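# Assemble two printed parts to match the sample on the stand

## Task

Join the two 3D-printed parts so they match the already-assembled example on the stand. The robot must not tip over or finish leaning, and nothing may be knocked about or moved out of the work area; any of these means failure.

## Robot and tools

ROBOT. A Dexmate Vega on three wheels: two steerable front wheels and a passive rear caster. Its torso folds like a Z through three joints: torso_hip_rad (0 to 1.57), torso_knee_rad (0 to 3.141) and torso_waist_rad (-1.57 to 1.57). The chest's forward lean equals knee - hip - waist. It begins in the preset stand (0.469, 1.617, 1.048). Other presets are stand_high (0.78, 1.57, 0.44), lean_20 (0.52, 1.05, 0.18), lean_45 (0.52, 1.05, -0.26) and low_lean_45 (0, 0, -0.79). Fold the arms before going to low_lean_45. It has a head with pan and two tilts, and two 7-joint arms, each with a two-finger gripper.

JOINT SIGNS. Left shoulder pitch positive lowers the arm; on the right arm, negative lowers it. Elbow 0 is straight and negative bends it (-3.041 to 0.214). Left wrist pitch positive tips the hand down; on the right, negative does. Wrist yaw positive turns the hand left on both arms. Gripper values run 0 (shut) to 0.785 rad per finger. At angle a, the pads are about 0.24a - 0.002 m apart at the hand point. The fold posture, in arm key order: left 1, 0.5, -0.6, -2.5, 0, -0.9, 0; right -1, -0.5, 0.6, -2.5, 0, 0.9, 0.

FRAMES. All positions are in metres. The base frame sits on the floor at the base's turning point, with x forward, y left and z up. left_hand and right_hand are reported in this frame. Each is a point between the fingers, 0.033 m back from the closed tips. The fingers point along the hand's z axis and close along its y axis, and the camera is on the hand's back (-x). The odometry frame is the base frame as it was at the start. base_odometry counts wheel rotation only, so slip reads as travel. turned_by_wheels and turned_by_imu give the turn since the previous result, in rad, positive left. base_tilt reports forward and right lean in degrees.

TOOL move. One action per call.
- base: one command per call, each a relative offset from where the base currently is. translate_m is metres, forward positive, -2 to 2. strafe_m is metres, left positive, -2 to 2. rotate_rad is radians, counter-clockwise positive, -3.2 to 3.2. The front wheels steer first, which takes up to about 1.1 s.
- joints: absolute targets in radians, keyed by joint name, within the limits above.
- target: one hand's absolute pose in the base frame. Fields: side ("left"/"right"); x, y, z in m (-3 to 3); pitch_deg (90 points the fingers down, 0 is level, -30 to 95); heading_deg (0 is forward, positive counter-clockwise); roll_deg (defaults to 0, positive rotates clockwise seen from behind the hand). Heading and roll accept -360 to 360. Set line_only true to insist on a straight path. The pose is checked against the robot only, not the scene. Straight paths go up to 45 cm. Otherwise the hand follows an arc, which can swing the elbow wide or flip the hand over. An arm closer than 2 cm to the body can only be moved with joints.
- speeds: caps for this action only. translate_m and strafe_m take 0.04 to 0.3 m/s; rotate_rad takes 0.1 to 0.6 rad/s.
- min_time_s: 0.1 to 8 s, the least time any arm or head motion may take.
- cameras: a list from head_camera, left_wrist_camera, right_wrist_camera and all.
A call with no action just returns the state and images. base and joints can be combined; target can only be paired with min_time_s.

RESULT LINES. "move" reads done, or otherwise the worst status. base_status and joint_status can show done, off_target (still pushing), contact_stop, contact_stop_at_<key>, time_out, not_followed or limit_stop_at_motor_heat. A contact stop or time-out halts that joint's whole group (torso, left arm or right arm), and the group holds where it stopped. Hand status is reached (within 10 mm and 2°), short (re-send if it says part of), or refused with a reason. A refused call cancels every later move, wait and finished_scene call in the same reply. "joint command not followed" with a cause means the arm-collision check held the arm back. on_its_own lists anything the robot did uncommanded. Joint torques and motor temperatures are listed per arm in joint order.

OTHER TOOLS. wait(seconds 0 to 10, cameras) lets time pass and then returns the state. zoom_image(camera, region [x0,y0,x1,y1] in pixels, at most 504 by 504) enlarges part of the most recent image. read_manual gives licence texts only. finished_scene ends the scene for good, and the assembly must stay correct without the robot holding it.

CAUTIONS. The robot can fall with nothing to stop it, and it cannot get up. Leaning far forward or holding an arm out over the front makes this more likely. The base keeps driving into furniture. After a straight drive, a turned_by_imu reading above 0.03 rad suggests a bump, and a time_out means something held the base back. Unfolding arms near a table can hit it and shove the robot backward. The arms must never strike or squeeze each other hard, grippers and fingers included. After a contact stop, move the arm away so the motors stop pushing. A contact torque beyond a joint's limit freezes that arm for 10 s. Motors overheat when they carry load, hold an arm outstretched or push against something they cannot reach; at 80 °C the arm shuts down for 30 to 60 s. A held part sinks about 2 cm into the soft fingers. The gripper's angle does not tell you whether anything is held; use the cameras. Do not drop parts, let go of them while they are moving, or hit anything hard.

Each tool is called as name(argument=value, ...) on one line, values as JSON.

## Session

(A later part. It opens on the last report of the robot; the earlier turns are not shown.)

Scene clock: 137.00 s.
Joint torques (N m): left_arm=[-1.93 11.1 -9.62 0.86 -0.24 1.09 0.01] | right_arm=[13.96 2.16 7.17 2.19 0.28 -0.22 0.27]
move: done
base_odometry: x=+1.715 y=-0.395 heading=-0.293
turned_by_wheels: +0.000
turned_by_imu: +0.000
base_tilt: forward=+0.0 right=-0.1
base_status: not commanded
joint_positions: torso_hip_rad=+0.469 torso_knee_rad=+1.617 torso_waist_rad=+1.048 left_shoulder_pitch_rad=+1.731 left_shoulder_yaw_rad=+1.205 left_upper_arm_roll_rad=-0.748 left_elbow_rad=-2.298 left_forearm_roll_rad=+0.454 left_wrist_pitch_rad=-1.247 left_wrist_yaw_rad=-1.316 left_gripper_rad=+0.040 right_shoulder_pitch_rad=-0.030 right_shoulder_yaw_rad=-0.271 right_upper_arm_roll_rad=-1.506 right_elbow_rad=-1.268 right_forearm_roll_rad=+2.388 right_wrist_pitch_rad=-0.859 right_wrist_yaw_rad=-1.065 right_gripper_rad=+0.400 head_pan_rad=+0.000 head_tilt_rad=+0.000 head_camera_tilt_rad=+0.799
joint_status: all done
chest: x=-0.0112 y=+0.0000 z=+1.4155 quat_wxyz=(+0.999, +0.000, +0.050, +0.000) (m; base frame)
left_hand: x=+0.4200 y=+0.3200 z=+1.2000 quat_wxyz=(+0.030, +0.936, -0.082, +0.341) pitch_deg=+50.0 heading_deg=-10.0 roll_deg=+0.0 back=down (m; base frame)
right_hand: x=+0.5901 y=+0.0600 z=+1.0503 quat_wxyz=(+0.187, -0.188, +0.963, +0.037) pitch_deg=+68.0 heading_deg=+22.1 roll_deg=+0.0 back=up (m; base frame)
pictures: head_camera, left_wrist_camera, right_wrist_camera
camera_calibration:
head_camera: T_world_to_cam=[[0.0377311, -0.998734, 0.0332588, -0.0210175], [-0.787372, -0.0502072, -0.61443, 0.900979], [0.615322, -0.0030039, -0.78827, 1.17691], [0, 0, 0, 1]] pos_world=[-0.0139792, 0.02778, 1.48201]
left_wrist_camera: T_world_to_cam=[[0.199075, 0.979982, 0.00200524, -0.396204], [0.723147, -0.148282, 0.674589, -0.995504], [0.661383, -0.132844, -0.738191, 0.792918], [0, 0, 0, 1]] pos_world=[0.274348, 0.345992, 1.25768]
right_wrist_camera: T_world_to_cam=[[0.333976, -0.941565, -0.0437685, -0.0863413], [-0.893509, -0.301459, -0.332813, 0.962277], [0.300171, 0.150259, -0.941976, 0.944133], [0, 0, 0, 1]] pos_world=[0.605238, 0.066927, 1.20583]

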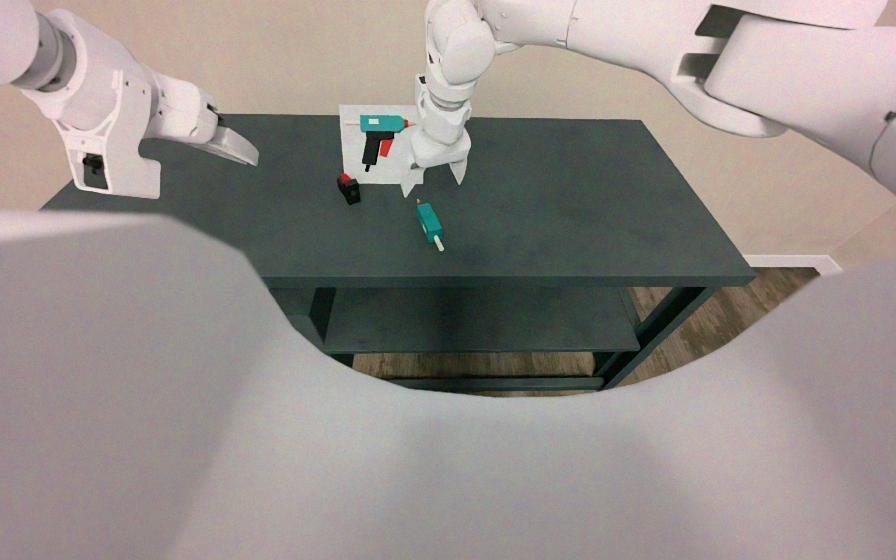

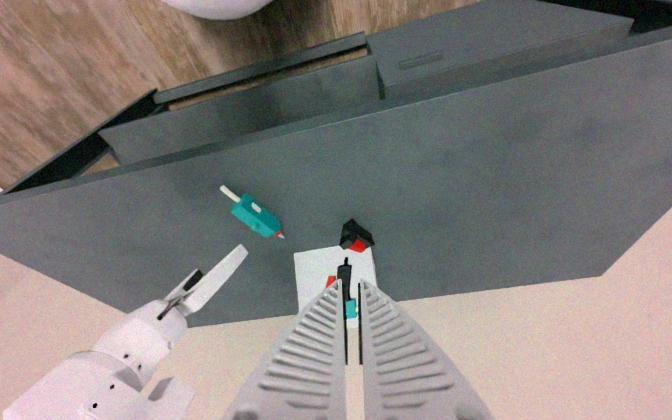

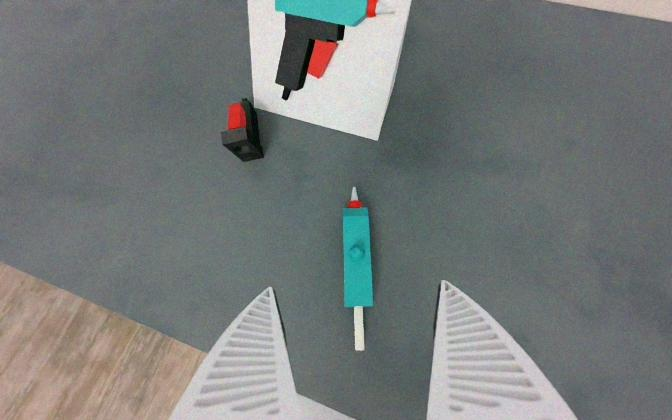

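move(target={"side":"right","x":0.622,"y":0.073,"z":0.965,"pitch_deg":68,"heading_deg":22})

move(target={"side":"right","x":0.638,"y":0.0795,"z":0.908,"pitch_deg":68,"heading_deg":22}, cameras=["all"])

zoom_image(camera="head_camera", region=[380, 150, 500, 270])

Scene clock: 140.30 s.
Joint torques (N m): left_arm=[-3.93 11.41 -10.94 0.86 -0.07 0.05 0.4] | right_arm=[16.01 4.24 6.31 3.23 -0.12 0.64 0.28]
move: done
base_odometry: x=+1.715 y=-0.395 heading=-0.293
turned_by_wheels: +0.000
turned_by_imu: +0.000
base_tilt: forward=+0.0 right=-0.1
base_status: not commanded
joint_positions: torso_hip_rad=+0.469 torso_knee_rad=+1.617 torso_waist_rad=+1.048 left_shoulder_pitch_rad=+1.731 left_shoulder_yaw_rad=+1.205 left_upper_arm_roll_rad=-0.748 left_elbow_rad=-2.298 left_forearm_roll_rad=+0.454 left_wrist_pitch_rad=-1.247 left_wrist_yaw_rad=-1.316 left_gripper_rad=+0.040 right_shoulder_pitch_rad=-0.103 right_shoulder_yaw_rad=-0.067 right_upper_arm_roll_rad=-1.596 right_elbow_rad=-0.886 right_forearm_roll_rad=+2.113 right_wrist_pitch_rad=-0.872 right_wrist_yaw_rad=-0.729 right_gripper_rad=+0.400 head_pan_rad=+0.000 head_tilt_rad=+0.000 head_camera_tilt_rad=+0.799
joint_status: not commanded
chest: x=-0.0112 y=+0.0000 z=+1.4155 quat_wxyz=(+0.999, +0.000, +0.050, +0.000) (m; base frame)
left_hand: x=+0.4200 y=+0.3200 z=+1.2000 quat_wxyz=(+0.030, +0.936, -0.082, +0.341) pitch_deg=+50.0 heading_deg=-10.0 roll_deg=+0.0 back=down (m; base frame)
right_hand: x=+0.6218 y=+0.0730 z=+0.9662 quat_wxyz=(+0.187, -0.187, +0.964, +0.037) pitch_deg=+68.0 heading_deg=+22.0 roll_deg=+0.1 back=up (m; base frame)
right_hand_status: reached (straight line, planned for 1.5 s): 1 mm and 0.0 deg off.
pictures: none

Scene clock: 140.60 s.
Joint torques (N m): left_arm=[-3.38 11.29 -11.26 -1.29 0.18 1.29 0.48] | right_arm=[15.2 2.66 6.14 2.58 -0.35 0.68 0.5]
move: refused
base_odometry: x=+1.715 y=-0.395 heading=-0.293
turned_by_wheels: +0.000
turned_by_imu: +0.000
base_tilt: forward=-0.1 right=-0.1
base_status: not commanded
joint_positions: torso_hip_rad=+0.469 torso_knee_rad=+1.617 torso_waist_rad=+1.048 left_shoulder_pitch_rad=+1.731 left_shoulder_yaw_rad=+1.205 left_upper_arm_roll_rad=-0.748 left_elbow_rad=-2.298 left_forearm_roll_rad=+0.454 left_wrist_pitch_rad=-1.247 left_wrist_yaw_rad=-1.316 left_gripper_rad=+0.040 right_shoulder_pitch_rad=-0.104 right_shoulder_yaw_rad=-0.066 right_upper_arm_roll_rad=-1.597 right_elbow_rad=-0.884 right_forearm_roll_rad=+2.111 right_wrist_pitch_rad=-0.872 right_wrist_yaw_rad=-0.726 right_gripper_rad=+0.400 head_pan_rad=+0.000 head_tilt_rad=+0.000 head_camera_tilt_rad=+0.799
joint_status: not commanded
chest: x=-0.0112 y=+0.0000 z=+1.4155 quat_wxyz=(+0.999, +0.000, +0.050, +0.000) (m; base frame)
left_hand: x=+0.4200 y=+0.3200 z=+1.2000 quat_wxyz=(+0.030, +0.936, -0.082, +0.341) pitch_deg=+50.0 heading_deg=-10.0 roll_deg=+0.0 back=down (m; base frame)
right_hand: x=+0.6219 y=+0.0730 z=+0.9658 quat_wxyz=(+0.187, -0.187, +0.964, +0.037) pitch_deg=+68.0 heading_deg=+22.0 roll_deg=+0.0 back=up (m; base frame)
right_hand_status: refused: no posture of the arm gets there (out of reach): the closest leaves the hand 0.5 cm and 0 deg from the pose. Nothing moved. At pitch 53 a posture exists at this place; the way there is not checked.
pictures: head_camera, left_wrist_camera, right_wrist_camera
camera_calibration:
head_camera: T_world_to_cam=[[0.0377311, -0.998734, 0.0332588, -0.0210175], [-0.787372, -0.0502072, -0.61443, 0.900979], [0.615322, -0.0030039, -0.78827, 1.17691], [0, 0, 0, 1]] pos_world=[-0.0139792, 0.02778, 1.48201]
left_wrist_camera: T_world_to_cam=[[0.199075, 0.979982, 0.00200524, -0.396204], [0.723147, -0.148282, 0.674589, -0.995504], [0.661383, -0.132844, -0.738191, 0.792918], [0, 0, 0, 1]] pos_world=[0.274348, 0.345992, 1.25768]
right_wrist_camera: T_world_to_cam=[[0.333092, -0.941869, -0.0439684, -0.0876094], [-0.893811, -0.300559, -0.332815, 0.96661], [0.300253, 0.150157, -0.941967, 0.852982], [0, 0, 0, 1]] pos_world=[0.637038, 0.0799256, 1.12133]

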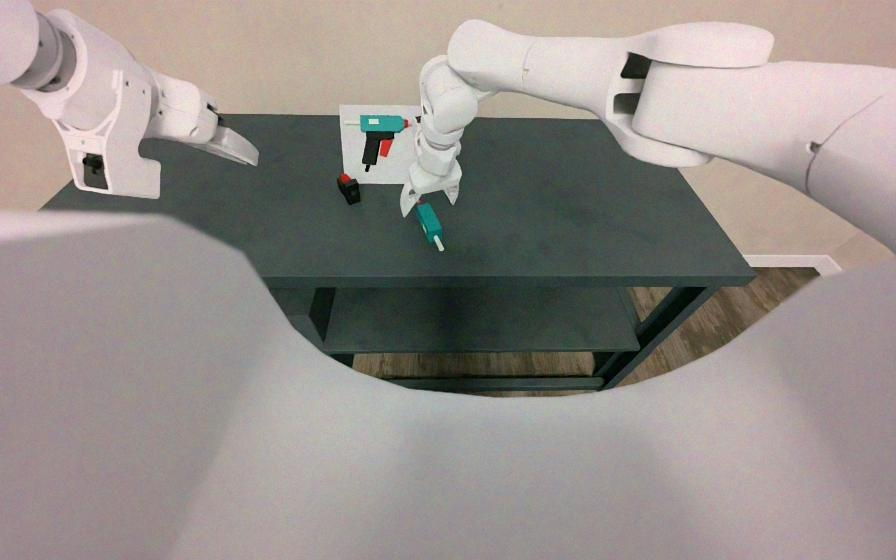

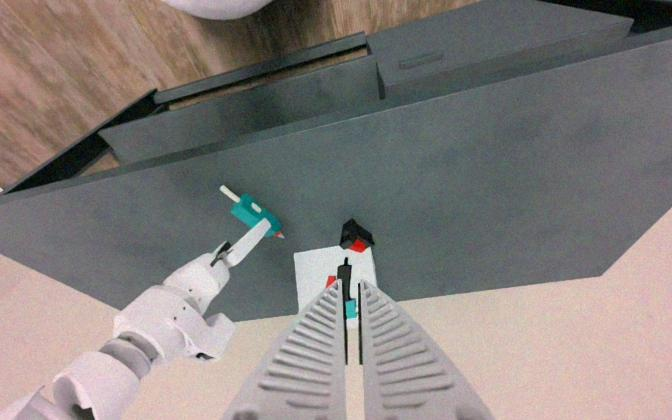

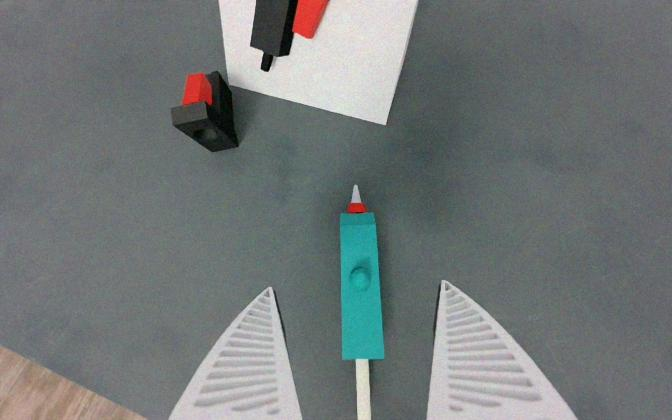

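Scaled by 4.200 from the camera's 896x560 image, which has a finer 960x600 frame.

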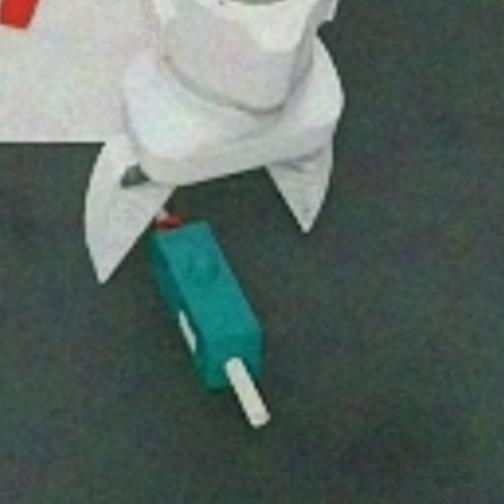

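move(target={"side":"right","x":0.632,"y":0.0745,"z":0.908,"pitch_deg":62,"heading_deg":21}, cameras=["right_wrist_camera","head_camera"])

zoom_image(camera="head_camera", region=[380, 150, 500, 270])

Scene clock: 143.20 s.
Joint torques (N m): left_arm=[-2.55 10.42 -10.3 0.32 -0.03 0.26 0.19] | right_arm=[14.23 0.61 4.5 0.21 -0.39 0.96 0.31]
move: done
base_odometry: x=+1.715 y=-0.395 heading=-0.293
turned_by_wheels: +0.000
turned_by_imu: +0.000
base_tilt: forward=-0.1 right=-0.1
base_status: not commanded
joint_positions: torso_hip_rad=+0.469 torso_knee_rad=+1.617 torso_waist_rad=+1.048 left_shoulder_pitch_rad=+1.731 left_shoulder_yaw_rad=+1.205 left_upper_arm_roll_rad=-0.748 left_elbow_rad=-2.298 left_forearm_roll_rad=+0.454 left_wrist_pitch_rad=-1.247 left_wrist_yaw_rad=-1.316 left_gripper_rad=+0.040 right_shoulder_pitch_rad=-0.217 right_shoulder_yaw_rad=-0.115 right_upper_arm_roll_rad=-1.648 right_elbow_rad=-0.972 right_forearm_roll_rad=+1.969 right_wrist_pitch_rad=-0.659 right_wrist_yaw_rad=-0.665 right_gripper_rad=+0.400 head_pan_rad=+0.000 head_tilt_rad=+0.000 head_camera_tilt_rad=+0.799
joint_status: not commanded
chest: x=-0.0112 y=+0.0000 z=+1.4155 quat_wxyz=(+0.999, +0.000, +0.050, +0.000) (m; base frame)
left_hand: x=+0.4200 y=+0.3200 z=+1.2000 quat_wxyz=(+0.030, +0.936, -0.082, +0.341) pitch_deg=+50.0 heading_deg=-10.0 roll_deg=+0.0 back=down (m; base frame)
right_hand: x=+0.6320 y=+0.0744 z=+0.9096 quat_wxyz=(+0.237, -0.177, +0.954, +0.044) pitch_deg=+62.1 heading_deg=+21.0 roll_deg=+0.0 back=up (m; base frame)
right_hand_status: reached (straight line, planned for 1.0 s): 2 mm and 0.1 deg off.
pictures: head_camera, right_wrist_camera
camera_calibration:
head_camera: T_world_to_cam=[[0.0377311, -0.998734, 0.0332588, -0.0210175], [-0.787372, -0.0502072, -0.61443, 0.900979], [0.615322, -0.0030039, -0.78827, 1.17691], [0, 0, 0, 1]] pos_world=[-0.0139792, 0.02778, 1.48201]
right_wrist_camera: T_world_to_cam=[[0.320985, -0.945876, -0.0478156, -0.0807765], [-0.86272, -0.27119, -0.426814, 1.02102], [0.390746, 0.178252, -0.903074, 0.702134], [0, 0, 0, 1]] pos_world=[0.632428, 0.0753289, 1.066]

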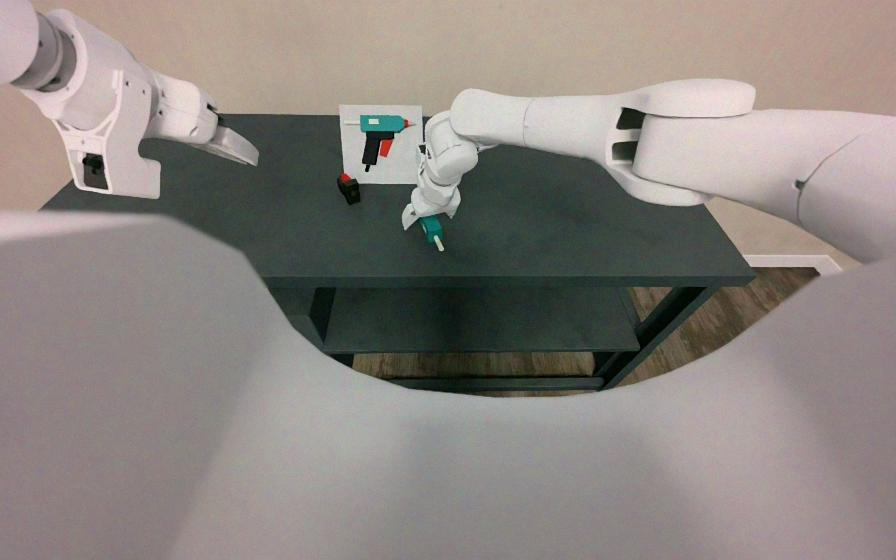

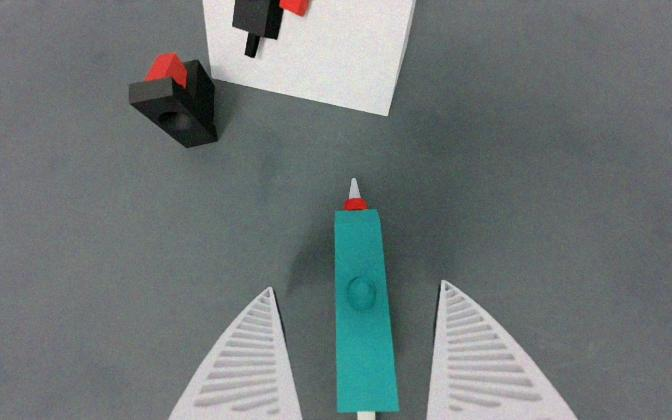

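Scaled by 4.200 from the camera's 896x560 image, which has a finer 960x600 frame.

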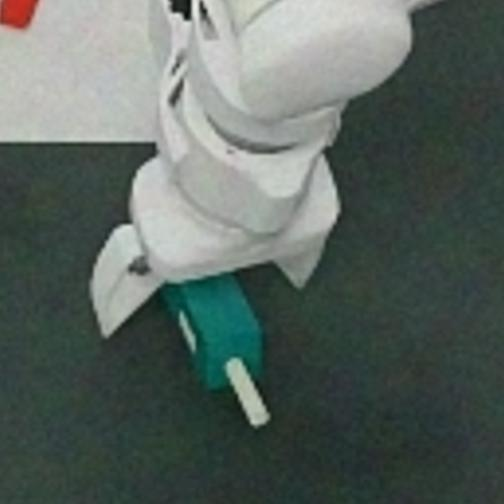

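move(joints={"right_gripper_rad":0.06})

move(target={"side":"right","x":0.61,"y":0.06,"z":0.96,"pitch_deg":62,"heading_deg":21}, cameras=["all"])

Scene clock: 144.20 s.
Joint torques (N m): left_arm=[-2.48 11.78 -10.79 -0.01 -0.2 0.61 0.29] | right_arm=[16.07 -0.91 5.25 -2.18 -0.16 0.98 -0.27]
move: done
base_odometry: x=+1.715 y=-0.395 heading=-0.293
turned_by_wheels: +0.000
turned_by_imu: +0.000
base_tilt: forward=+0.0 right=-0.1
base_status: not commanded
joint_positions: torso_hip_rad=+0.469 torso_knee_rad=+1.617 torso_waist_rad=+1.048 left_shoulder_pitch_rad=+1.731 left_shoulder_yaw_rad=+1.205 left_upper_arm_roll_rad=-0.748 left_elbow_rad=-2.298 left_forearm_roll_rad=+0.454 left_wrist_pitch_rad=-1.247 left_wrist_yaw_rad=-1.316 left_gripper_rad=+0.040 right_shoulder_pitch_rad=-0.219 right_shoulder_yaw_rad=-0.116 right_upper_arm_roll_rad=-1.649 right_elbow_rad=-0.973 right_forearm_roll_rad=+1.966 right_wrist_pitch_rad=-0.654 right_wrist_yaw_rad=-0.663 right_gripper_rad=+0.060 head_pan_rad=+0.000 head_tilt_rad=+0.000 head_camera_tilt_rad=+0.799
joint_status: all done
chest: x=-0.0112 y=+0.0000 z=+1.4155 quat_wxyz=(+0.999, +0.000, +0.050, +0.000) (m; base frame)
left_hand: x=+0.4200 y=+0.3200 z=+1.2000 quat_wxyz=(+0.030, +0.936, -0.082, +0.341) pitch_deg=+50.0 heading_deg=-10.0 roll_deg=+0.0 back=down (m; base frame)
right_hand: x=+0.6321 y=+0.0745 z=+0.9084 quat_wxyz=(+0.238, -0.177, +0.954, +0.044) pitch_deg=+62.0 heading_deg=+21.0 roll_deg=+0.0 back=up (m; base frame)
pictures: none

Scene clock: 147.00 s.
Joint torques (N m): left_arm=[-4 9.58 -10.37 1.19 -0.06 0.58 0.28] | right_arm=[23.51 -1.07 13.22 -1.66 0.49 0.41 -0.52]
move: done
base_odometry: x=+1.715 y=-0.395 heading=-0.293
turned_by_wheels: +0.000
turned_by_imu: +0.000
base_tilt: forward=-0.1 right=-0.1
base_status: not commanded
joint_positions: torso_hip_rad=+0.469 torso_knee_rad=+1.617 torso_waist_rad=+1.048 left_shoulder_pitch_rad=+1.731 left_shoulder_yaw_rad=+1.205 left_upper_arm_roll_rad=-0.748 left_elbow_rad=-2.298 left_forearm_roll_rad=+0.454 left_wrist_pitch_rad=-1.247 left_wrist_yaw_rad=-1.316 left_gripper_rad=+0.040 right_shoulder_pitch_rad=-0.183 right_shoulder_yaw_rad=-0.291 right_upper_arm_roll_rad=-1.580 right_elbow_rad=-1.290 right_forearm_roll_rad=+2.084 right_wrist_pitch_rad=-0.665 right_wrist_yaw_rad=-0.867 right_gripper_rad=+0.060 head_pan_rad=+0.000 head_tilt_rad=+0.000 head_camera_tilt_rad=+0.799
joint_status: not commanded
chest: x=-0.0112 y=+0.0000 z=+1.4155 quat_wxyz=(+0.999, +0.000, +0.050, +0.000) (m; base frame)
left_hand: x=+0.4200 y=+0.3200 z=+1.2000 quat_wxyz=(+0.030, +0.936, -0.082, +0.341) pitch_deg=+50.0 heading_deg=-10.0 roll_deg=+0.0 back=down (m; base frame)
right_hand: x=+0.6103 y=+0.0602 z=+0.9588 quat_wxyz=(+0.238, -0.177, +0.954, +0.044) pitch_deg=+62.0 heading_deg=+21.0 roll_deg=+0.0 back=up (m; base frame)
right_hand_status: reached (straight line, planned for 1.3 s): 1 mm and 0.0 deg off.
pictures: head_camera, left_wrist_camera, right_wrist_camera
camera_calibration:
head_camera: T_world_to_cam=[[0.0377311, -0.998734, 0.0332588, -0.0210175], [-0.787372, -0.0502072, -0.61443, 0.900979], [0.615322, -0.0030039, -0.78827, 1.17691], [0, 0, 0, 1]] pos_world=[-0.0139792, 0.02778, 1.48201]
left_wrist_camera: T_world_to_cam=[[0.199146, 0.979968, 0.00207146, -0.396301], [0.723128, -0.148378, 0.674589, -0.995466], [0.661383, -0.132844, -0.73819, 0.792917], [0, 0, 0, 1]] pos_world=[0.274348, 0.345992, 1.25768]
right_wrist_camera: T_world_to_cam=[[0.320988, -0.94586, -0.0481294, -0.0845408], [-0.861986, -0.270716, -0.428595, 1.02067], [0.392361, 0.179061, -0.902214, 0.755718], [0, 0, 0, 1]] pos_world=[0.610429, 0.0610295, 1.11521]

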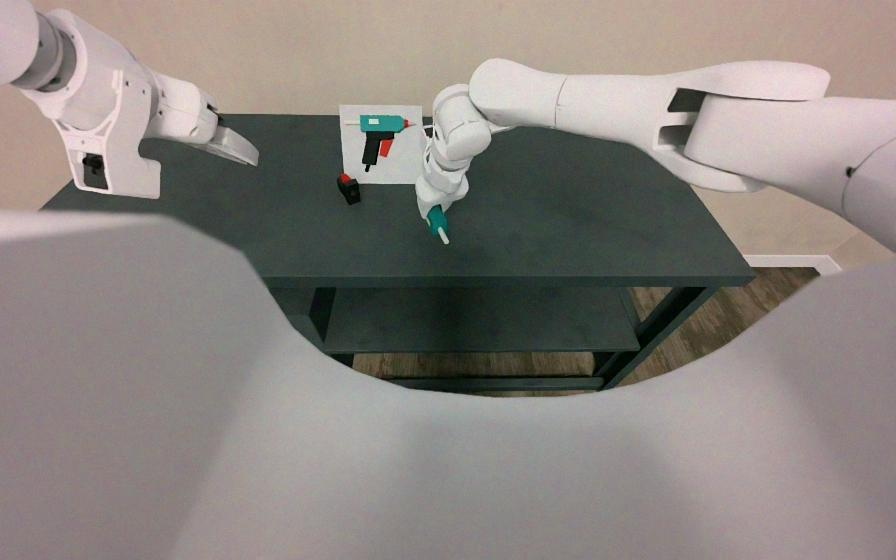

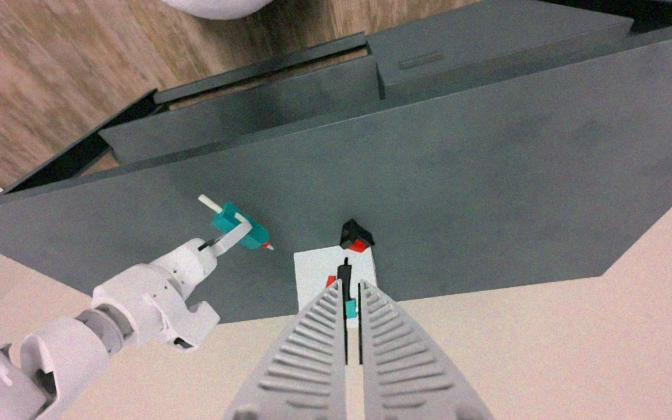

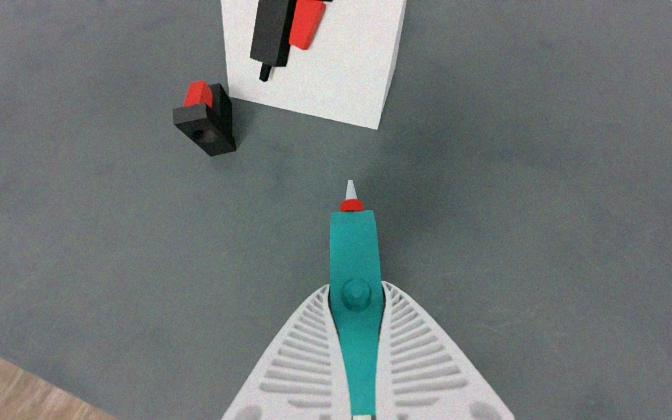

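move(target={"side":"right","x":0.54,"y":-0.08,"z":1.0,"pitch_deg":62,"heading_deg":95,"line_only":true}, cameras=["all"])

Scene clock: 154.83 s.
Joint torques (N m): left_arm=[-1.47 12.12 -11.36 0.38 -0.07 0.96 0.64] | right_arm=[25.47 -1.49 7.38 2.37 0.1 -0.08 0.42]
move: done
base_odometry: x=+1.715 y=-0.395 heading=-0.293
turned_by_wheels: +0.000
turned_by_imu: +0.000
base_tilt: forward=-0.1 right=-0.1
base_status: not commanded
joint_positions: torso_hip_rad=+0.469 torso_knee_rad=+1.617 torso_waist_rad=+1.048 left_shoulder_pitch_rad=+1.731 left_shoulder_yaw_rad=+1.205 left_upper_arm_roll_rad=-0.748 left_elbow_rad=-2.298 left_forearm_roll_rad=+0.454 left_wrist_pitch_rad=-1.247 left_wrist_yaw_rad=-1.316 left_gripper_rad=+0.040 right_shoulder_pitch_rad=+0.142 right_shoulder_yaw_rad=-0.714 right_upper_arm_roll_rad=-1.984 right_elbow_rad=-1.387 right_forearm_roll_rad=+0.793 right_wrist_pitch_rad=-0.272 right_wrist_yaw_rad=+0.956 right_gripper_rad=+0.060 head_pan_rad=+0.000 head_tilt_rad=+0.000 head_camera_tilt_rad=+0.799
joint_status: not commanded
chest: x=-0.0112 y=+0.0000 z=+1.4155 quat_wxyz=(+0.999, +0.000, +0.050, +0.000) (m; base frame)
left_hand: x=+0.4200 y=+0.3200 z=+1.2000 quat_wxyz=(+0.030, +0.936, -0.082, +0.341) pitch_deg=+50.0 heading_deg=-10.0 roll_deg=+0.0 back=down (m; base frame)
right_hand: x=+0.5405 y=-0.0789 z=+1.0000 quat_wxyz=(+0.164, -0.714, +0.657, +0.178) pitch_deg=+61.9 heading_deg=+94.6 roll_deg=-0.1 back=up (m; base frame)
right_hand_status: reached (straight line, planned for 6.1 s): 1 mm and 0.3 deg off.
pictures: head_camera, left_wrist_camera, right_wrist_camera
camera_calibration:
head_camera: T_world_to_cam=[[0.0377311, -0.998734, 0.0332588, -0.0210175], [-0.787372, -0.0502072, -0.61443, 0.900979], [0.615322, -0.0030039, -0.78827, 1.17691], [0, 0, 0, 1]] pos_world=[-0.0139792, 0.02778, 1.48201]
left_wrist_camera: T_world_to_cam=[[0.199146, 0.979968, 0.00207146, -0.396301], [0.723128, -0.148378, 0.674589, -0.995466], [0.661383, -0.132844, -0.73819, 0.792917], [0, 0, 0, 1]] pos_world=[0.274348, 0.345992, 1.25768]
right_wrist_camera: T_world_to_cam=[[0.997943, 0.0428844, -0.0476429, -0.480092], [0.0182494, -0.902567, -0.430162, 0.416478], [-0.0614481, 0.428408, -0.901494, 1.1093], [0, 0, 0, 1]] pos_world=[0.539669, -0.0787465, 1.15631]

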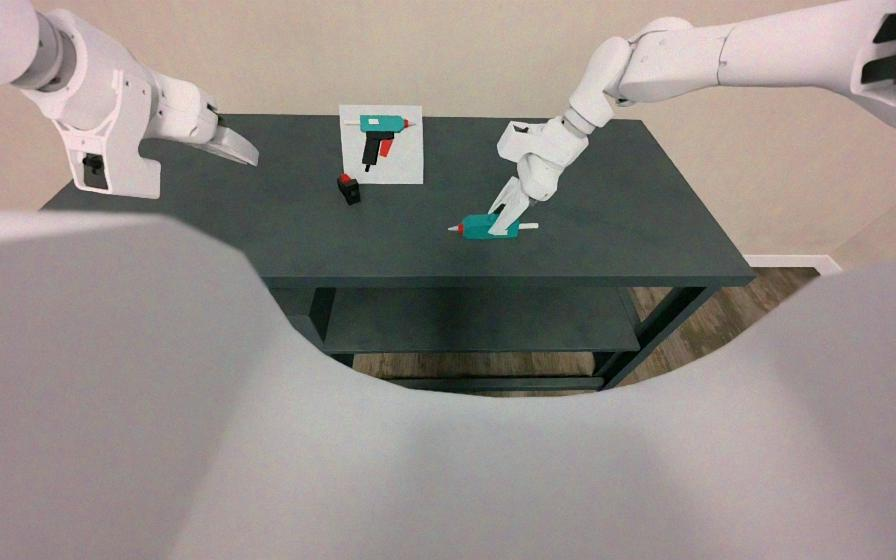

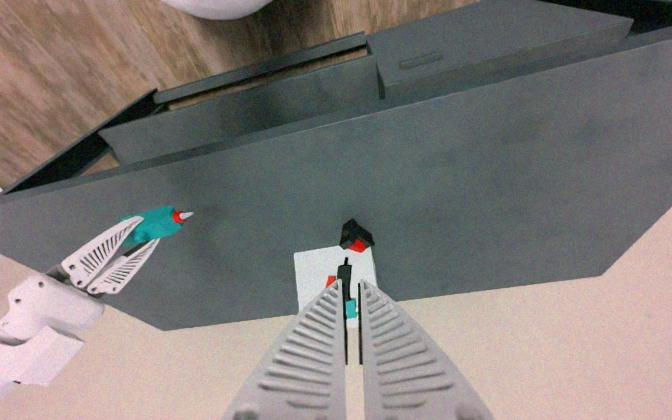

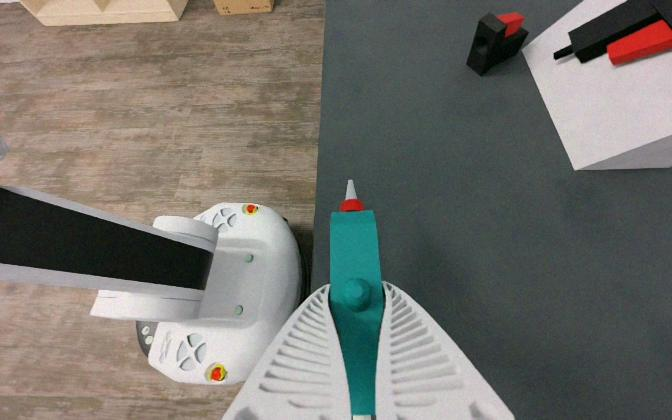

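move(target={"side":"right","x":0.60,"y":-0.03,"z":0.95,"pitch_deg":62,"heading_deg":103,"line_only":true})

move(target={"side":"right","x":0.60,"y":-0.03,"z":0.9095,"pitch_deg":62,"heading_deg":103,"line_only":true}, cameras=["all"])

Scene clock: 155.27 s.
Joint torques (N m): left_arm=[-2.3 10.98 -11.33 0.07 -0.07 0.89 0.4] | right_arm=[24.32 -0.39 7.35 3.32 0.03 1.34 0.81]
move: refused
base_odometry: x=+1.715 y=-0.395 heading=-0.293
turned_by_wheels: +0.000
turned_by_imu: +0.000
base_tilt: forward=-0.1 right=-0.1
base_status: not commanded
joint_positions: torso_hip_rad=+0.469 torso_knee_rad=+1.617 torso_waist_rad=+1.048 left_shoulder_pitch_rad=+1.731 left_shoulder_yaw_rad=+1.205 left_upper_arm_roll_rad=-0.748 left_elbow_rad=-2.298 left_forearm_roll_rad=+0.454 left_wrist_pitch_rad=-1.247 left_wrist_yaw_rad=-1.316 left_gripper_rad=+0.040 right_shoulder_pitch_rad=+0.143 right_shoulder_yaw_rad=-0.714 right_upper_arm_roll_rad=-1.985 right_elbow_rad=-1.386 right_forearm_roll_rad=+0.791 right_wrist_pitch_rad=-0.268 right_wrist_yaw_rad=+0.959 right_gripper_rad=+0.060 head_pan_rad=+0.000 head_tilt_rad=+0.000 head_camera_tilt_rad=+0.799
joint_status: not commanded
chest: x=-0.0112 y=+0.0000 z=+1.4155 quat_wxyz=(+0.999, +0.000, +0.050, +0.000) (m; base frame)
left_hand: x=+0.4200 y=+0.3200 z=+1.2000 quat_wxyz=(+0.030, +0.936, -0.082, +0.341) pitch_deg=+50.0 heading_deg=-10.0 roll_deg=+0.0 back=down (m; base frame)
right_hand: x=+0.5402 y=-0.0795 z=+1.0000 quat_wxyz=(+0.164, -0.715, +0.656, +0.178) pitch_deg=+62.0 heading_deg=+94.9 roll_deg=+0.0 back=up (m; base frame)
right_hand_status: refused: no posture of the arm gets there (right_wrist_yaw_rad at its limit): the closest leaves the hand 0.7 cm and 1 deg from the pose. Nothing moved.
pictures: none

not run: a stop came earlier in this reply.

move(target={"side":"right","x":0.59,"y":-0.05,"z":0.95,"pitch_deg":62,"heading_deg":100,"line_only":true})

move(target={"side":"right","x":0.59,"y":-0.05,"z":0.9095,"pitch_deg":62,"heading_deg":100,"line_only":true}, cameras=["all"])

Scene clock: 159.80 s.
Joint torques (N m): left_arm=[-2.61 12.81 -10.33 -0.67 -0.06 1.08 0.35] | right_arm=[16.5 1.43 9.34 3.89 0.67 1.08 0.24]
move: done
base_odometry: x=+1.715 y=-0.395 heading=-0.293
turned_by_wheels: +0.000
turned_by_imu: +0.000
base_tilt: forward=-0.1 right=-0.1
base_status: not commanded
joint_positions: torso_hip_rad=+0.469 torso_knee_rad=+1.617 torso_waist_rad=+1.048 left_shoulder_pitch_rad=+1.731 left_shoulder_yaw_rad=+1.205 left_upper_arm_roll_rad=-0.748 left_elbow_rad=-2.298 left_forearm_roll_rad=+0.454 left_wrist_pitch_rad=-1.247 left_wrist_yaw_rad=-1.316 left_gripper_rad=+0.040 right_shoulder_pitch_rad=-0.088 right_shoulder_yaw_rad=-0.285 right_upper_arm_roll_rad=-1.908 right_elbow_rad=-0.585 right_forearm_roll_rad=+0.726 right_wrist_pitch_rad=+0.073 right_wrist_yaw_rad=+1.196 right_gripper_rad=+0.060 head_pan_rad=+0.000 head_tilt_rad=+0.000 head_camera_tilt_rad=+0.799
joint_status: not commanded
chest: x=-0.0112 y=+0.0000 z=+1.4155 quat_wxyz=(+0.999, +0.000, +0.050, +0.000) (m; base frame)
left_hand: x=+0.4200 y=+0.3200 z=+1.2000 quat_wxyz=(+0.030, +0.936, -0.082, +0.341) pitch_deg=+50.0 heading_deg=-10.0 roll_deg=+0.0 back=down (m; base frame)
right_hand: x=+0.5900 y=-0.0502 z=+0.9503 quat_wxyz=(+0.156, -0.743, +0.624, +0.185) pitch_deg=+62.0 heading_deg=+100.0 roll_deg=+0.0 back=up (m; base frame)
right_hand_status: reached (straight line, planned for 2.9 s): 0 mm and 0.0 deg off.
pictures: none

Scene clock: 160.10 s.
Joint torques (N m): left_arm=[-2.76 11.46 -10.59 0.96 -0.13 0.29 0.34] | right_arm=[17.24 4.19 10.91 4.67 0.22 1.46 0.34]
move: refused
base_odometry: x=+1.715 y=-0.395 heading=-0.293
turned_by_wheels: +0.000
turned_by_imu: +0.000
base_tilt: forward=-0.1 right=-0.1
base_status: not commanded
joint_positions: torso_hip_rad=+0.469 torso_knee_rad=+1.617 torso_waist_rad=+1.048 left_shoulder_pitch_rad=+1.731 left_shoulder_yaw_rad=+1.205 left_upper_arm_roll_rad=-0.748 left_elbow_rad=-2.298 left_forearm_roll_rad=+0.454 left_wrist_pitch_rad=-1.247 left_wrist_yaw_rad=-1.316 left_gripper_rad=+0.040 right_shoulder_pitch_rad=-0.089 right_shoulder_yaw_rad=-0.284 right_upper_arm_roll_rad=-1.908 right_elbow_rad=-0.583 right_forearm_roll_rad=+0.726 right_wrist_pitch_rad=+0.074 right_wrist_yaw_rad=+1.196 right_gripper_rad=+0.060 head_pan_rad=+0.000 head_tilt_rad=+0.000 head_camera_tilt_rad=+0.799
joint_status: not commanded
chest: x=-0.0112 y=+0.0000 z=+1.4155 quat_wxyz=(+0.999, +0.000, +0.050, +0.000) (m; base frame)
left_hand: x=+0.4200 y=+0.3200 z=+1.2000 quat_wxyz=(+0.030, +0.936, -0.082, +0.341) pitch_deg=+50.0 heading_deg=-10.0 roll_deg=+0.0 back=down (m; base frame)
right_hand: x=+0.5900 y=-0.0502 z=+0.9502 quat_wxyz=(+0.156, -0.743, +0.624, +0.185) pitch_deg=+62.0 heading_deg=+100.0 roll_deg=+0.0 back=up (m; base frame)
right_hand_status: refused: no posture of the arm gets there (out of reach): the closest leaves the hand 0.8 cm and 0 deg from the pose. Nothing moved.
pictures: head_camera, left_wrist_camera, right_wrist_camera
camera_calibration:
head_camera: T_world_to_cam=[[0.0377311, -0.998734, 0.0332588, -0.0210175], [-0.787372, -0.0502072, -0.61443, 0.900979], [0.615322, -0.0030039, -0.78827, 1.17691], [0, 0, 0, 1]] pos_world=[-0.0139792, 0.02778, 1.48201]
left_wrist_camera: T_world_to_cam=[[0.199146, 0.979968, 0.00207146, -0.396301], [0.723128, -0.148378, 0.674589, -0.995466], [0.661383, -0.132844, -0.73819, 0.792917], [0, 0, 0, 1]] pos_world=[0.274348, 0.345992, 1.25768]
right_wrist_camera: T_world_to_cam=[[0.98974, 0.134606, -0.0479228, -0.523407], [0.101328, -0.897711, -0.428775, 0.369951], [-0.100736, 0.41952, -0.902139, 1.07862], [0, 0, 0, 1]] pos_world=[0.589207, -0.0499396, 1.10661]

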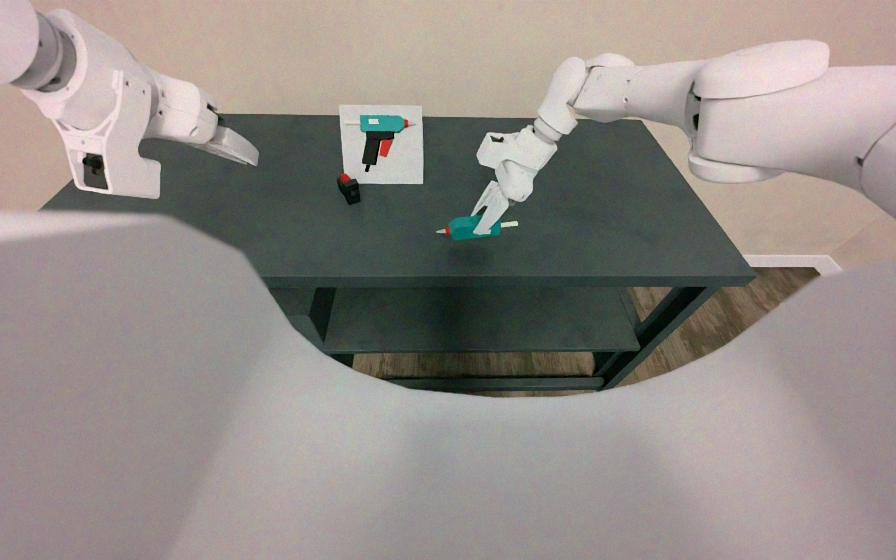

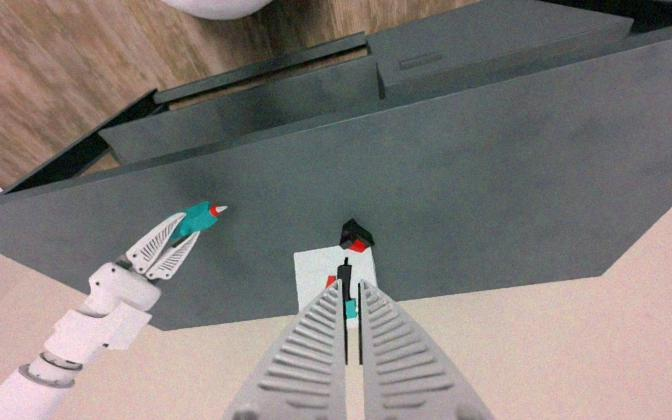

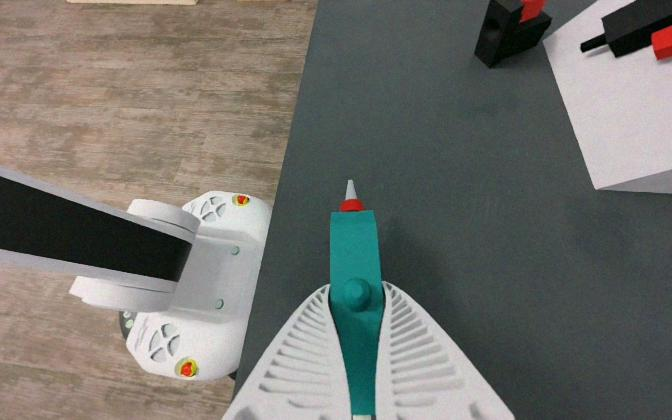

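move(target={"side":"right","x":0.57,"y":-0.06,"z":0.9095,"pitch_deg":62,"heading_deg":100,"line_only":true}, cameras=["all"])

Scene clock: 162.27 s.
Joint torques (N m): left_arm=[-2.75 11.22 -10.85 -0.18 -0.26 0.92 0.36] | right_arm=[15.24 1.79 4.14 0.21 0.89 0.92 0.15]
move: done
base_odometry: x=+1.715 y=-0.395 heading=-0.293
turned_by_wheels: +0.000
turned_by_imu: +0.000
base_tilt: forward=-0.1 right=-0.1
base_status: not commanded
joint_positions: torso_hip_rad=+0.469 torso_knee_rad=+1.617 torso_waist_rad=+1.048 left_shoulder_pitch_rad=+1.731 left_shoulder_yaw_rad=+1.205 left_upper_arm_roll_rad=-0.748 left_elbow_rad=-2.298 left_forearm_roll_rad=+0.454 left_wrist_pitch_rad=-1.247 left_wrist_yaw_rad=-1.316 left_gripper_rad=+0.040 right_shoulder_pitch_rad=-0.125 right_shoulder_yaw_rad=-0.357 right_upper_arm_roll_rad=-1.936 right_elbow_rad=-0.702 right_forearm_roll_rad=+0.716 right_wrist_pitch_rad=+0.074 right_wrist_yaw_rad=+1.102 right_gripper_rad=+0.060 head_pan_rad=+0.000 head_tilt_rad=+0.000 head_camera_tilt_rad=+0.799
joint_status: not commanded
chest: x=-0.0112 y=+0.0000 z=+1.4155 quat_wxyz=(+0.999, +0.000, +0.050, +0.000) (m; base frame)
left_hand: x=+0.4200 y=+0.3200 z=+1.2000 quat_wxyz=(+0.030, +0.936, -0.082, +0.341) pitch_deg=+50.0 heading_deg=-10.0 roll_deg=+0.0 back=down (m; base frame)
right_hand: x=+0.5712 y=-0.0595 z=+0.9115 quat_wxyz=(+0.156, -0.743, +0.624, +0.185) pitch_deg=+62.0 heading_deg=+100.0 roll_deg=+0.0 back=up (m; base frame)
right_hand_status: reached (straight line, planned for 0.7 s): 2 mm and 0.0 deg off.
pictures: head_camera, left_wrist_camera, right_wrist_camera
camera_calibration:
head_camera: T_world_to_cam=[[0.0377311, -0.998734, 0.0332588, -0.0210175], [-0.787372, -0.0502072, -0.61443, 0.900979], [0.615322, -0.0030039, -0.78827, 1.17691], [0, 0, 0, 1]] pos_world=[-0.0139792, 0.02778, 1.48201]
left_wrist_camera: T_world_to_cam=[[0.199146, 0.979968, 0.00207146, -0.396301], [0.723128, -0.148378, 0.674589, -0.995466], [0.661383, -0.132844, -0.73819, 0.792917], [0, 0, 0, 1]] pos_world=[0.274348, 0.345992, 1.25768]
right_wrist_camera: T_world_to_cam=[[0.989751, 0.134615, -0.047669, -0.505667], [0.101427, -0.897628, -0.428926, 0.346934], [-0.100529, 0.419695, -0.902081, 1.04559], [0, 0, 0, 1]] pos_world=[0.570407, -0.0593394, 1.06791]

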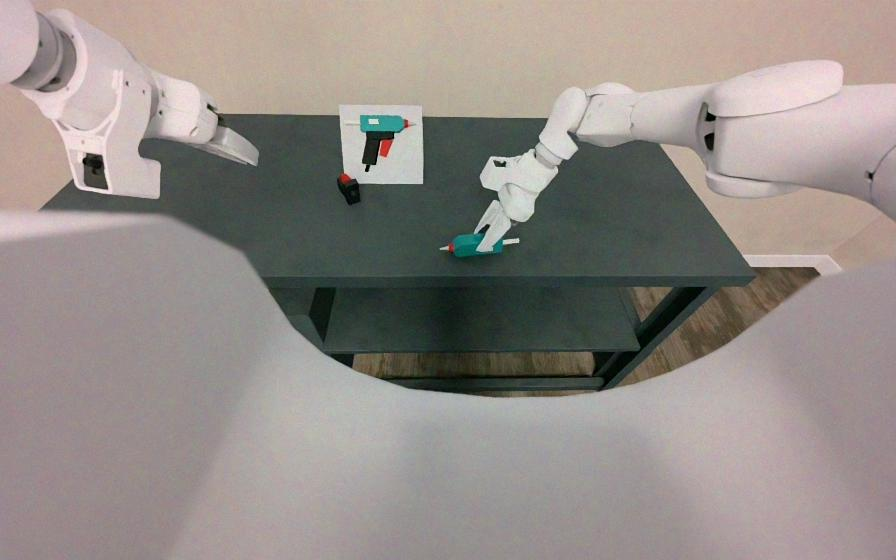

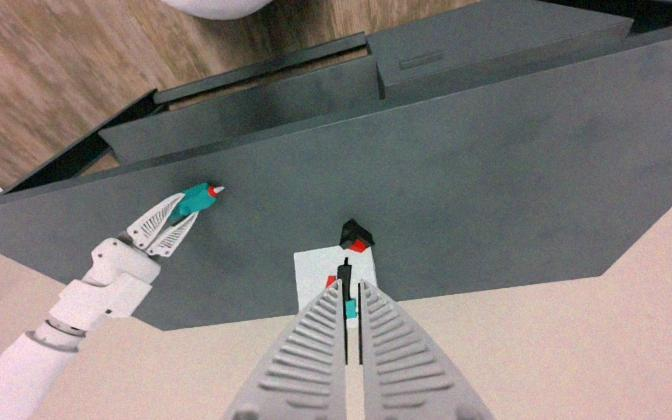

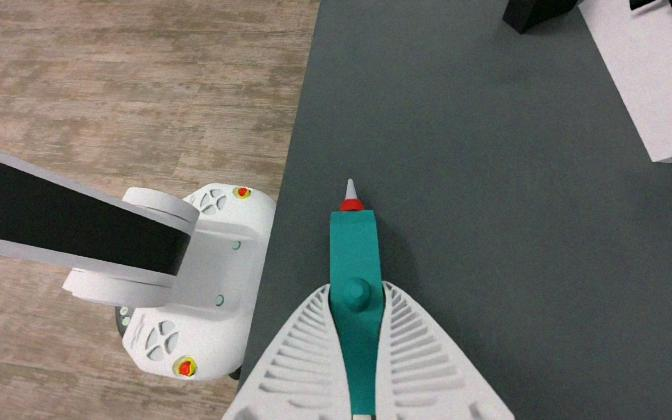

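move(target={"side":"right","x":0.57,"y":-0.06,"z":0.908,"pitch_deg":62,"heading_deg":100,"line_only":true})

move(joints={"right_gripper_rad":0.3})

move(target={"side":"right","x":0.58,"y":-0.12,"z":1.02,"pitch_deg":62,"heading_deg":100,"line_only":true}, cameras=["all"])

Scene clock: 163.10 s.
Joint torques (N m): left_arm=[-3.18 11.16 -9.87 0.18 -0.31 1.3 0.28] | right_arm=[15.4 2.97 4.39 3.06 0.16 1.27 -0.27]
move: done
base_odometry: x=+1.715 y=-0.395 heading=-0.293
turned_by_wheels: +0.000
turned_by_imu: +0.000
base_tilt: forward=-0.1 right=-0.1
base_status: not commanded
joint_positions: torso_hip_rad=+0.469 torso_knee_rad=+1.617 torso_waist_rad=+1.048 left_shoulder_pitch_rad=+1.731 left_shoulder_yaw_rad=+1.205 left_upper_arm_roll_rad=-0.748 left_elbow_rad=-2.298 left_forearm_roll_rad=+0.454 left_wrist_pitch_rad=-1.247 left_wrist_yaw_rad=-1.316 left_gripper_rad=+0.040 right_shoulder_pitch_rad=-0.130 right_shoulder_yaw_rad=-0.357 right_upper_arm_roll_rad=-1.937 right_elbow_rad=-0.700 right_forearm_roll_rad=+0.715 right_wrist_pitch_rad=+0.077 right_wrist_yaw_rad=+1.100 right_gripper_rad=+0.060 head_pan_rad=+0.000 head_tilt_rad=+0.000 head_camera_tilt_rad=+0.799
joint_status: not commanded
chest: x=-0.0112 y=+0.0000 z=+1.4155 quat_wxyz=(+0.999, +0.000, +0.050, +0.000) (m; base frame)
left_hand: x=+0.4200 y=+0.3200 z=+1.2000 quat_wxyz=(+0.030, +0.936, -0.082, +0.341) pitch_deg=+50.0 heading_deg=-10.0 roll_deg=+0.0 back=down (m; base frame)
right_hand: x=+0.5703 y=-0.0598 z=+0.9091 quat_wxyz=(+0.156, -0.743, +0.624, +0.185) pitch_deg=+62.0 heading_deg=+100.0 roll_deg=+0.0 back=up (m; base frame)
right_hand_status: reached (straight line, planned for 0.2 s): 1 mm and 0.0 deg off.
pictures: none

Scene clock: 163.87 s.
Joint torques (N m): left_arm=[-1.09 12.45 -11.09 -0.56 -0.35 0.81 0.37] | right_arm=[16.35 1.05 4.72 2.34 0.49 0.7 -0.28]
move: done
base_odometry: x=+1.715 y=-0.395 heading=-0.293
turned_by_wheels: +0.000
turned_by_imu: +0.000
base_tilt: forward=-0.1 right=-0.1
base_status: not commanded
joint_positions: torso_hip_rad=+0.469 torso_knee_rad=+1.617 torso_waist_rad=+1.048 left_shoulder_pitch_rad=+1.731 left_shoulder_yaw_rad=+1.205 left_upper_arm_roll_rad=-0.748 left_elbow_rad=-2.298 left_forearm_roll_rad=+0.454 left_wrist_pitch_rad=-1.247 left_wrist_yaw_rad=-1.316 left_gripper_rad=+0.040 right_shoulder_pitch_rad=-0.131 right_shoulder_yaw_rad=-0.356 right_upper_arm_roll_rad=-1.937 right_elbow_rad=-0.698 right_forearm_roll_rad=+0.715 right_wrist_pitch_rad=+0.078 right_wrist_yaw_rad=+1.099 right_gripper_rad=+0.300 head_pan_rad=+0.000 head_tilt_rad=+0.000 head_camera_tilt_rad=+0.799
joint_status: all done
chest: x=-0.0112 y=+0.0000 z=+1.4155 quat_wxyz=(+0.999, +0.000, +0.050, +0.000) (m; base frame)
left_hand: x=+0.4200 y=+0.3200 z=+1.2000 quat_wxyz=(+0.030, +0.936, -0.082, +0.341) pitch_deg=+50.0 heading_deg=-10.0 roll_deg=+0.0 back=down (m; base frame)
right_hand: x=+0.5701 y=-0.0599 z=+0.9084 quat_wxyz=(+0.156, -0.743, +0.624, +0.185) pitch_deg=+62.0 heading_deg=+100.0 roll_deg=+0.0 back=up (m; base frame)
pictures: none

Scene clock: 166.50 s.
Joint torques (N m): left_arm=[-2.21 10.77 -11.9 0.52 -0.39 1.46 0.27] | right_arm=[24.74 -0.34 6.65 1.77 0.94 -0.22 0.32]
move: done
base_odometry: x=+1.715 y=-0.395 heading=-0.293
turned_by_wheels: +0.000
turned_by_imu: +0.000
base_tilt: forward=+0.0 right=-0.1
base_status: not commanded
joint_positions: torso_hip_rad=+0.469 torso_knee_rad=+1.617 torso_waist_rad=+1.048 left_shoulder_pitch_rad=+1.731 left_shoulder_yaw_rad=+1.205 left_upper_arm_roll_rad=-0.748 left_elbow_rad=-2.298 left_forearm_roll_rad=+0.454 left_wrist_pitch_rad=-1.247 left_wrist_yaw_rad=-1.316 left_gripper_rad=+0.040 right_shoulder_pitch_rad=+0.090 right_shoulder_yaw_rad=-0.585 right_upper_arm_roll_rad=-1.951 right_elbow_rad=-0.963 right_forearm_roll_rad=+0.735 right_wrist_pitch_rad=+0.006 right_wrist_yaw_rad=+1.211 right_gripper_rad=+0.300 head_pan_rad=+0.000 head_tilt_rad=+0.000 head_camera_tilt_rad=+0.799
joint_status: not commanded
chest: x=-0.0112 y=+0.0000 z=+1.4155 quat_wxyz=(+0.999, +0.000, +0.050, +0.000) (m; base frame)
left_hand: x=+0.4200 y=+0.3200 z=+1.2000 quat_wxyz=(+0.030, +0.936, -0.082, +0.341) pitch_deg=+50.0 heading_deg=-10.0 roll_deg=+0.0 back=down (m; base frame)
right_hand: x=+0.5801 y=-0.1186 z=+1.0172 quat_wxyz=(+0.156, -0.743, +0.624, +0.185) pitch_deg=+62.0 heading_deg=+100.0 roll_deg=+0.0 back=up (m; base frame)
right_hand_status: reached (straight line, planned for 1.3 s): 3 mm and 0.0 deg off.
pictures: head_camera, left_wrist_camera, right_wrist_camera
camera_calibration:
head_camera: T_world_to_cam=[[0.0377311, -0.998734, 0.0332588, -0.0210175], [-0.787372, -0.0502072, -0.61443, 0.900979], [0.615322, -0.0030039, -0.78827, 1.17691], [0, 0, 0, 1]] pos_world=[-0.0139792, 0.02778, 1.48201]
left_wrist_camera: T_world_to_cam=[[0.199146, 0.979968, 0.00207146, -0.396301], [0.723128, -0.148378, 0.674589, -0.995466], [0.661383, -0.132844, -0.73819, 0.792917], [0, 0, 0, 1]] pos_world=[0.274348, 0.345992, 1.25768]
right_wrist_camera: T_world_to_cam=[[0.989719, 0.134747, -0.047948, -0.501133], [0.101435, -0.897652, -0.428873, 0.338338], [-0.10083, 0.4196, -0.902092, 1.16677], [0, 0, 0, 1]] pos_world=[0.579306, -0.118339, 1.17361]

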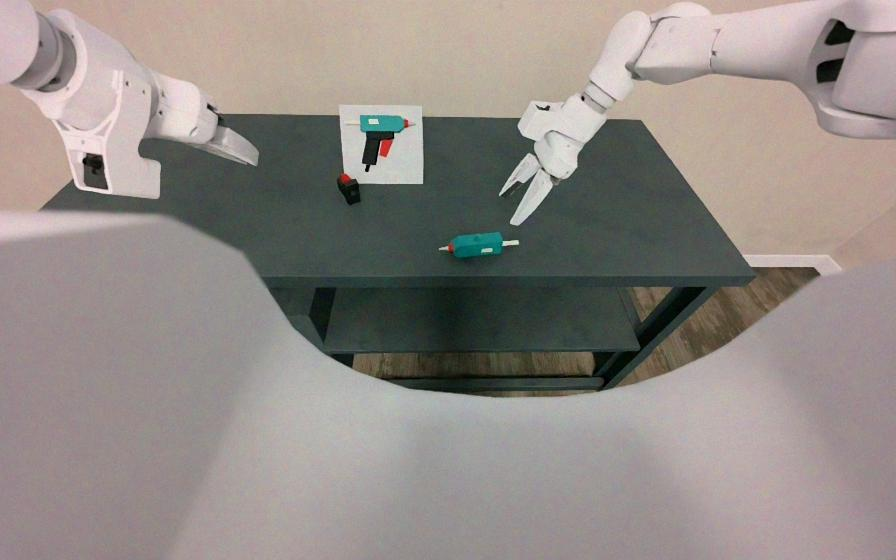

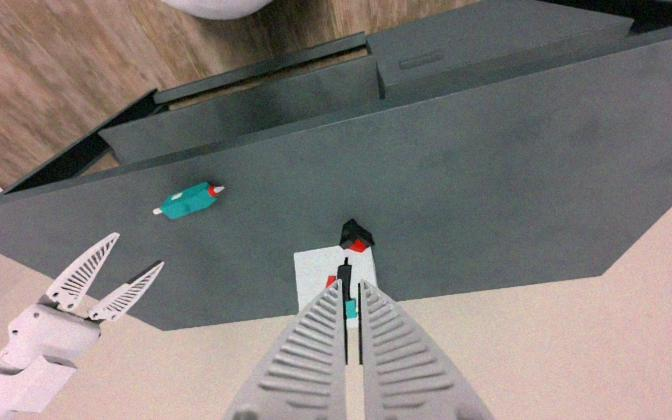

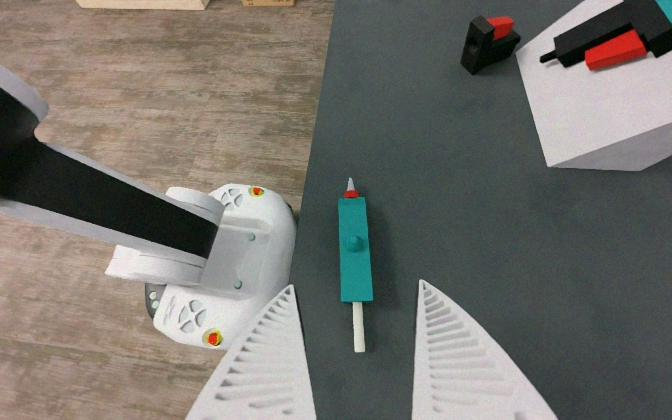

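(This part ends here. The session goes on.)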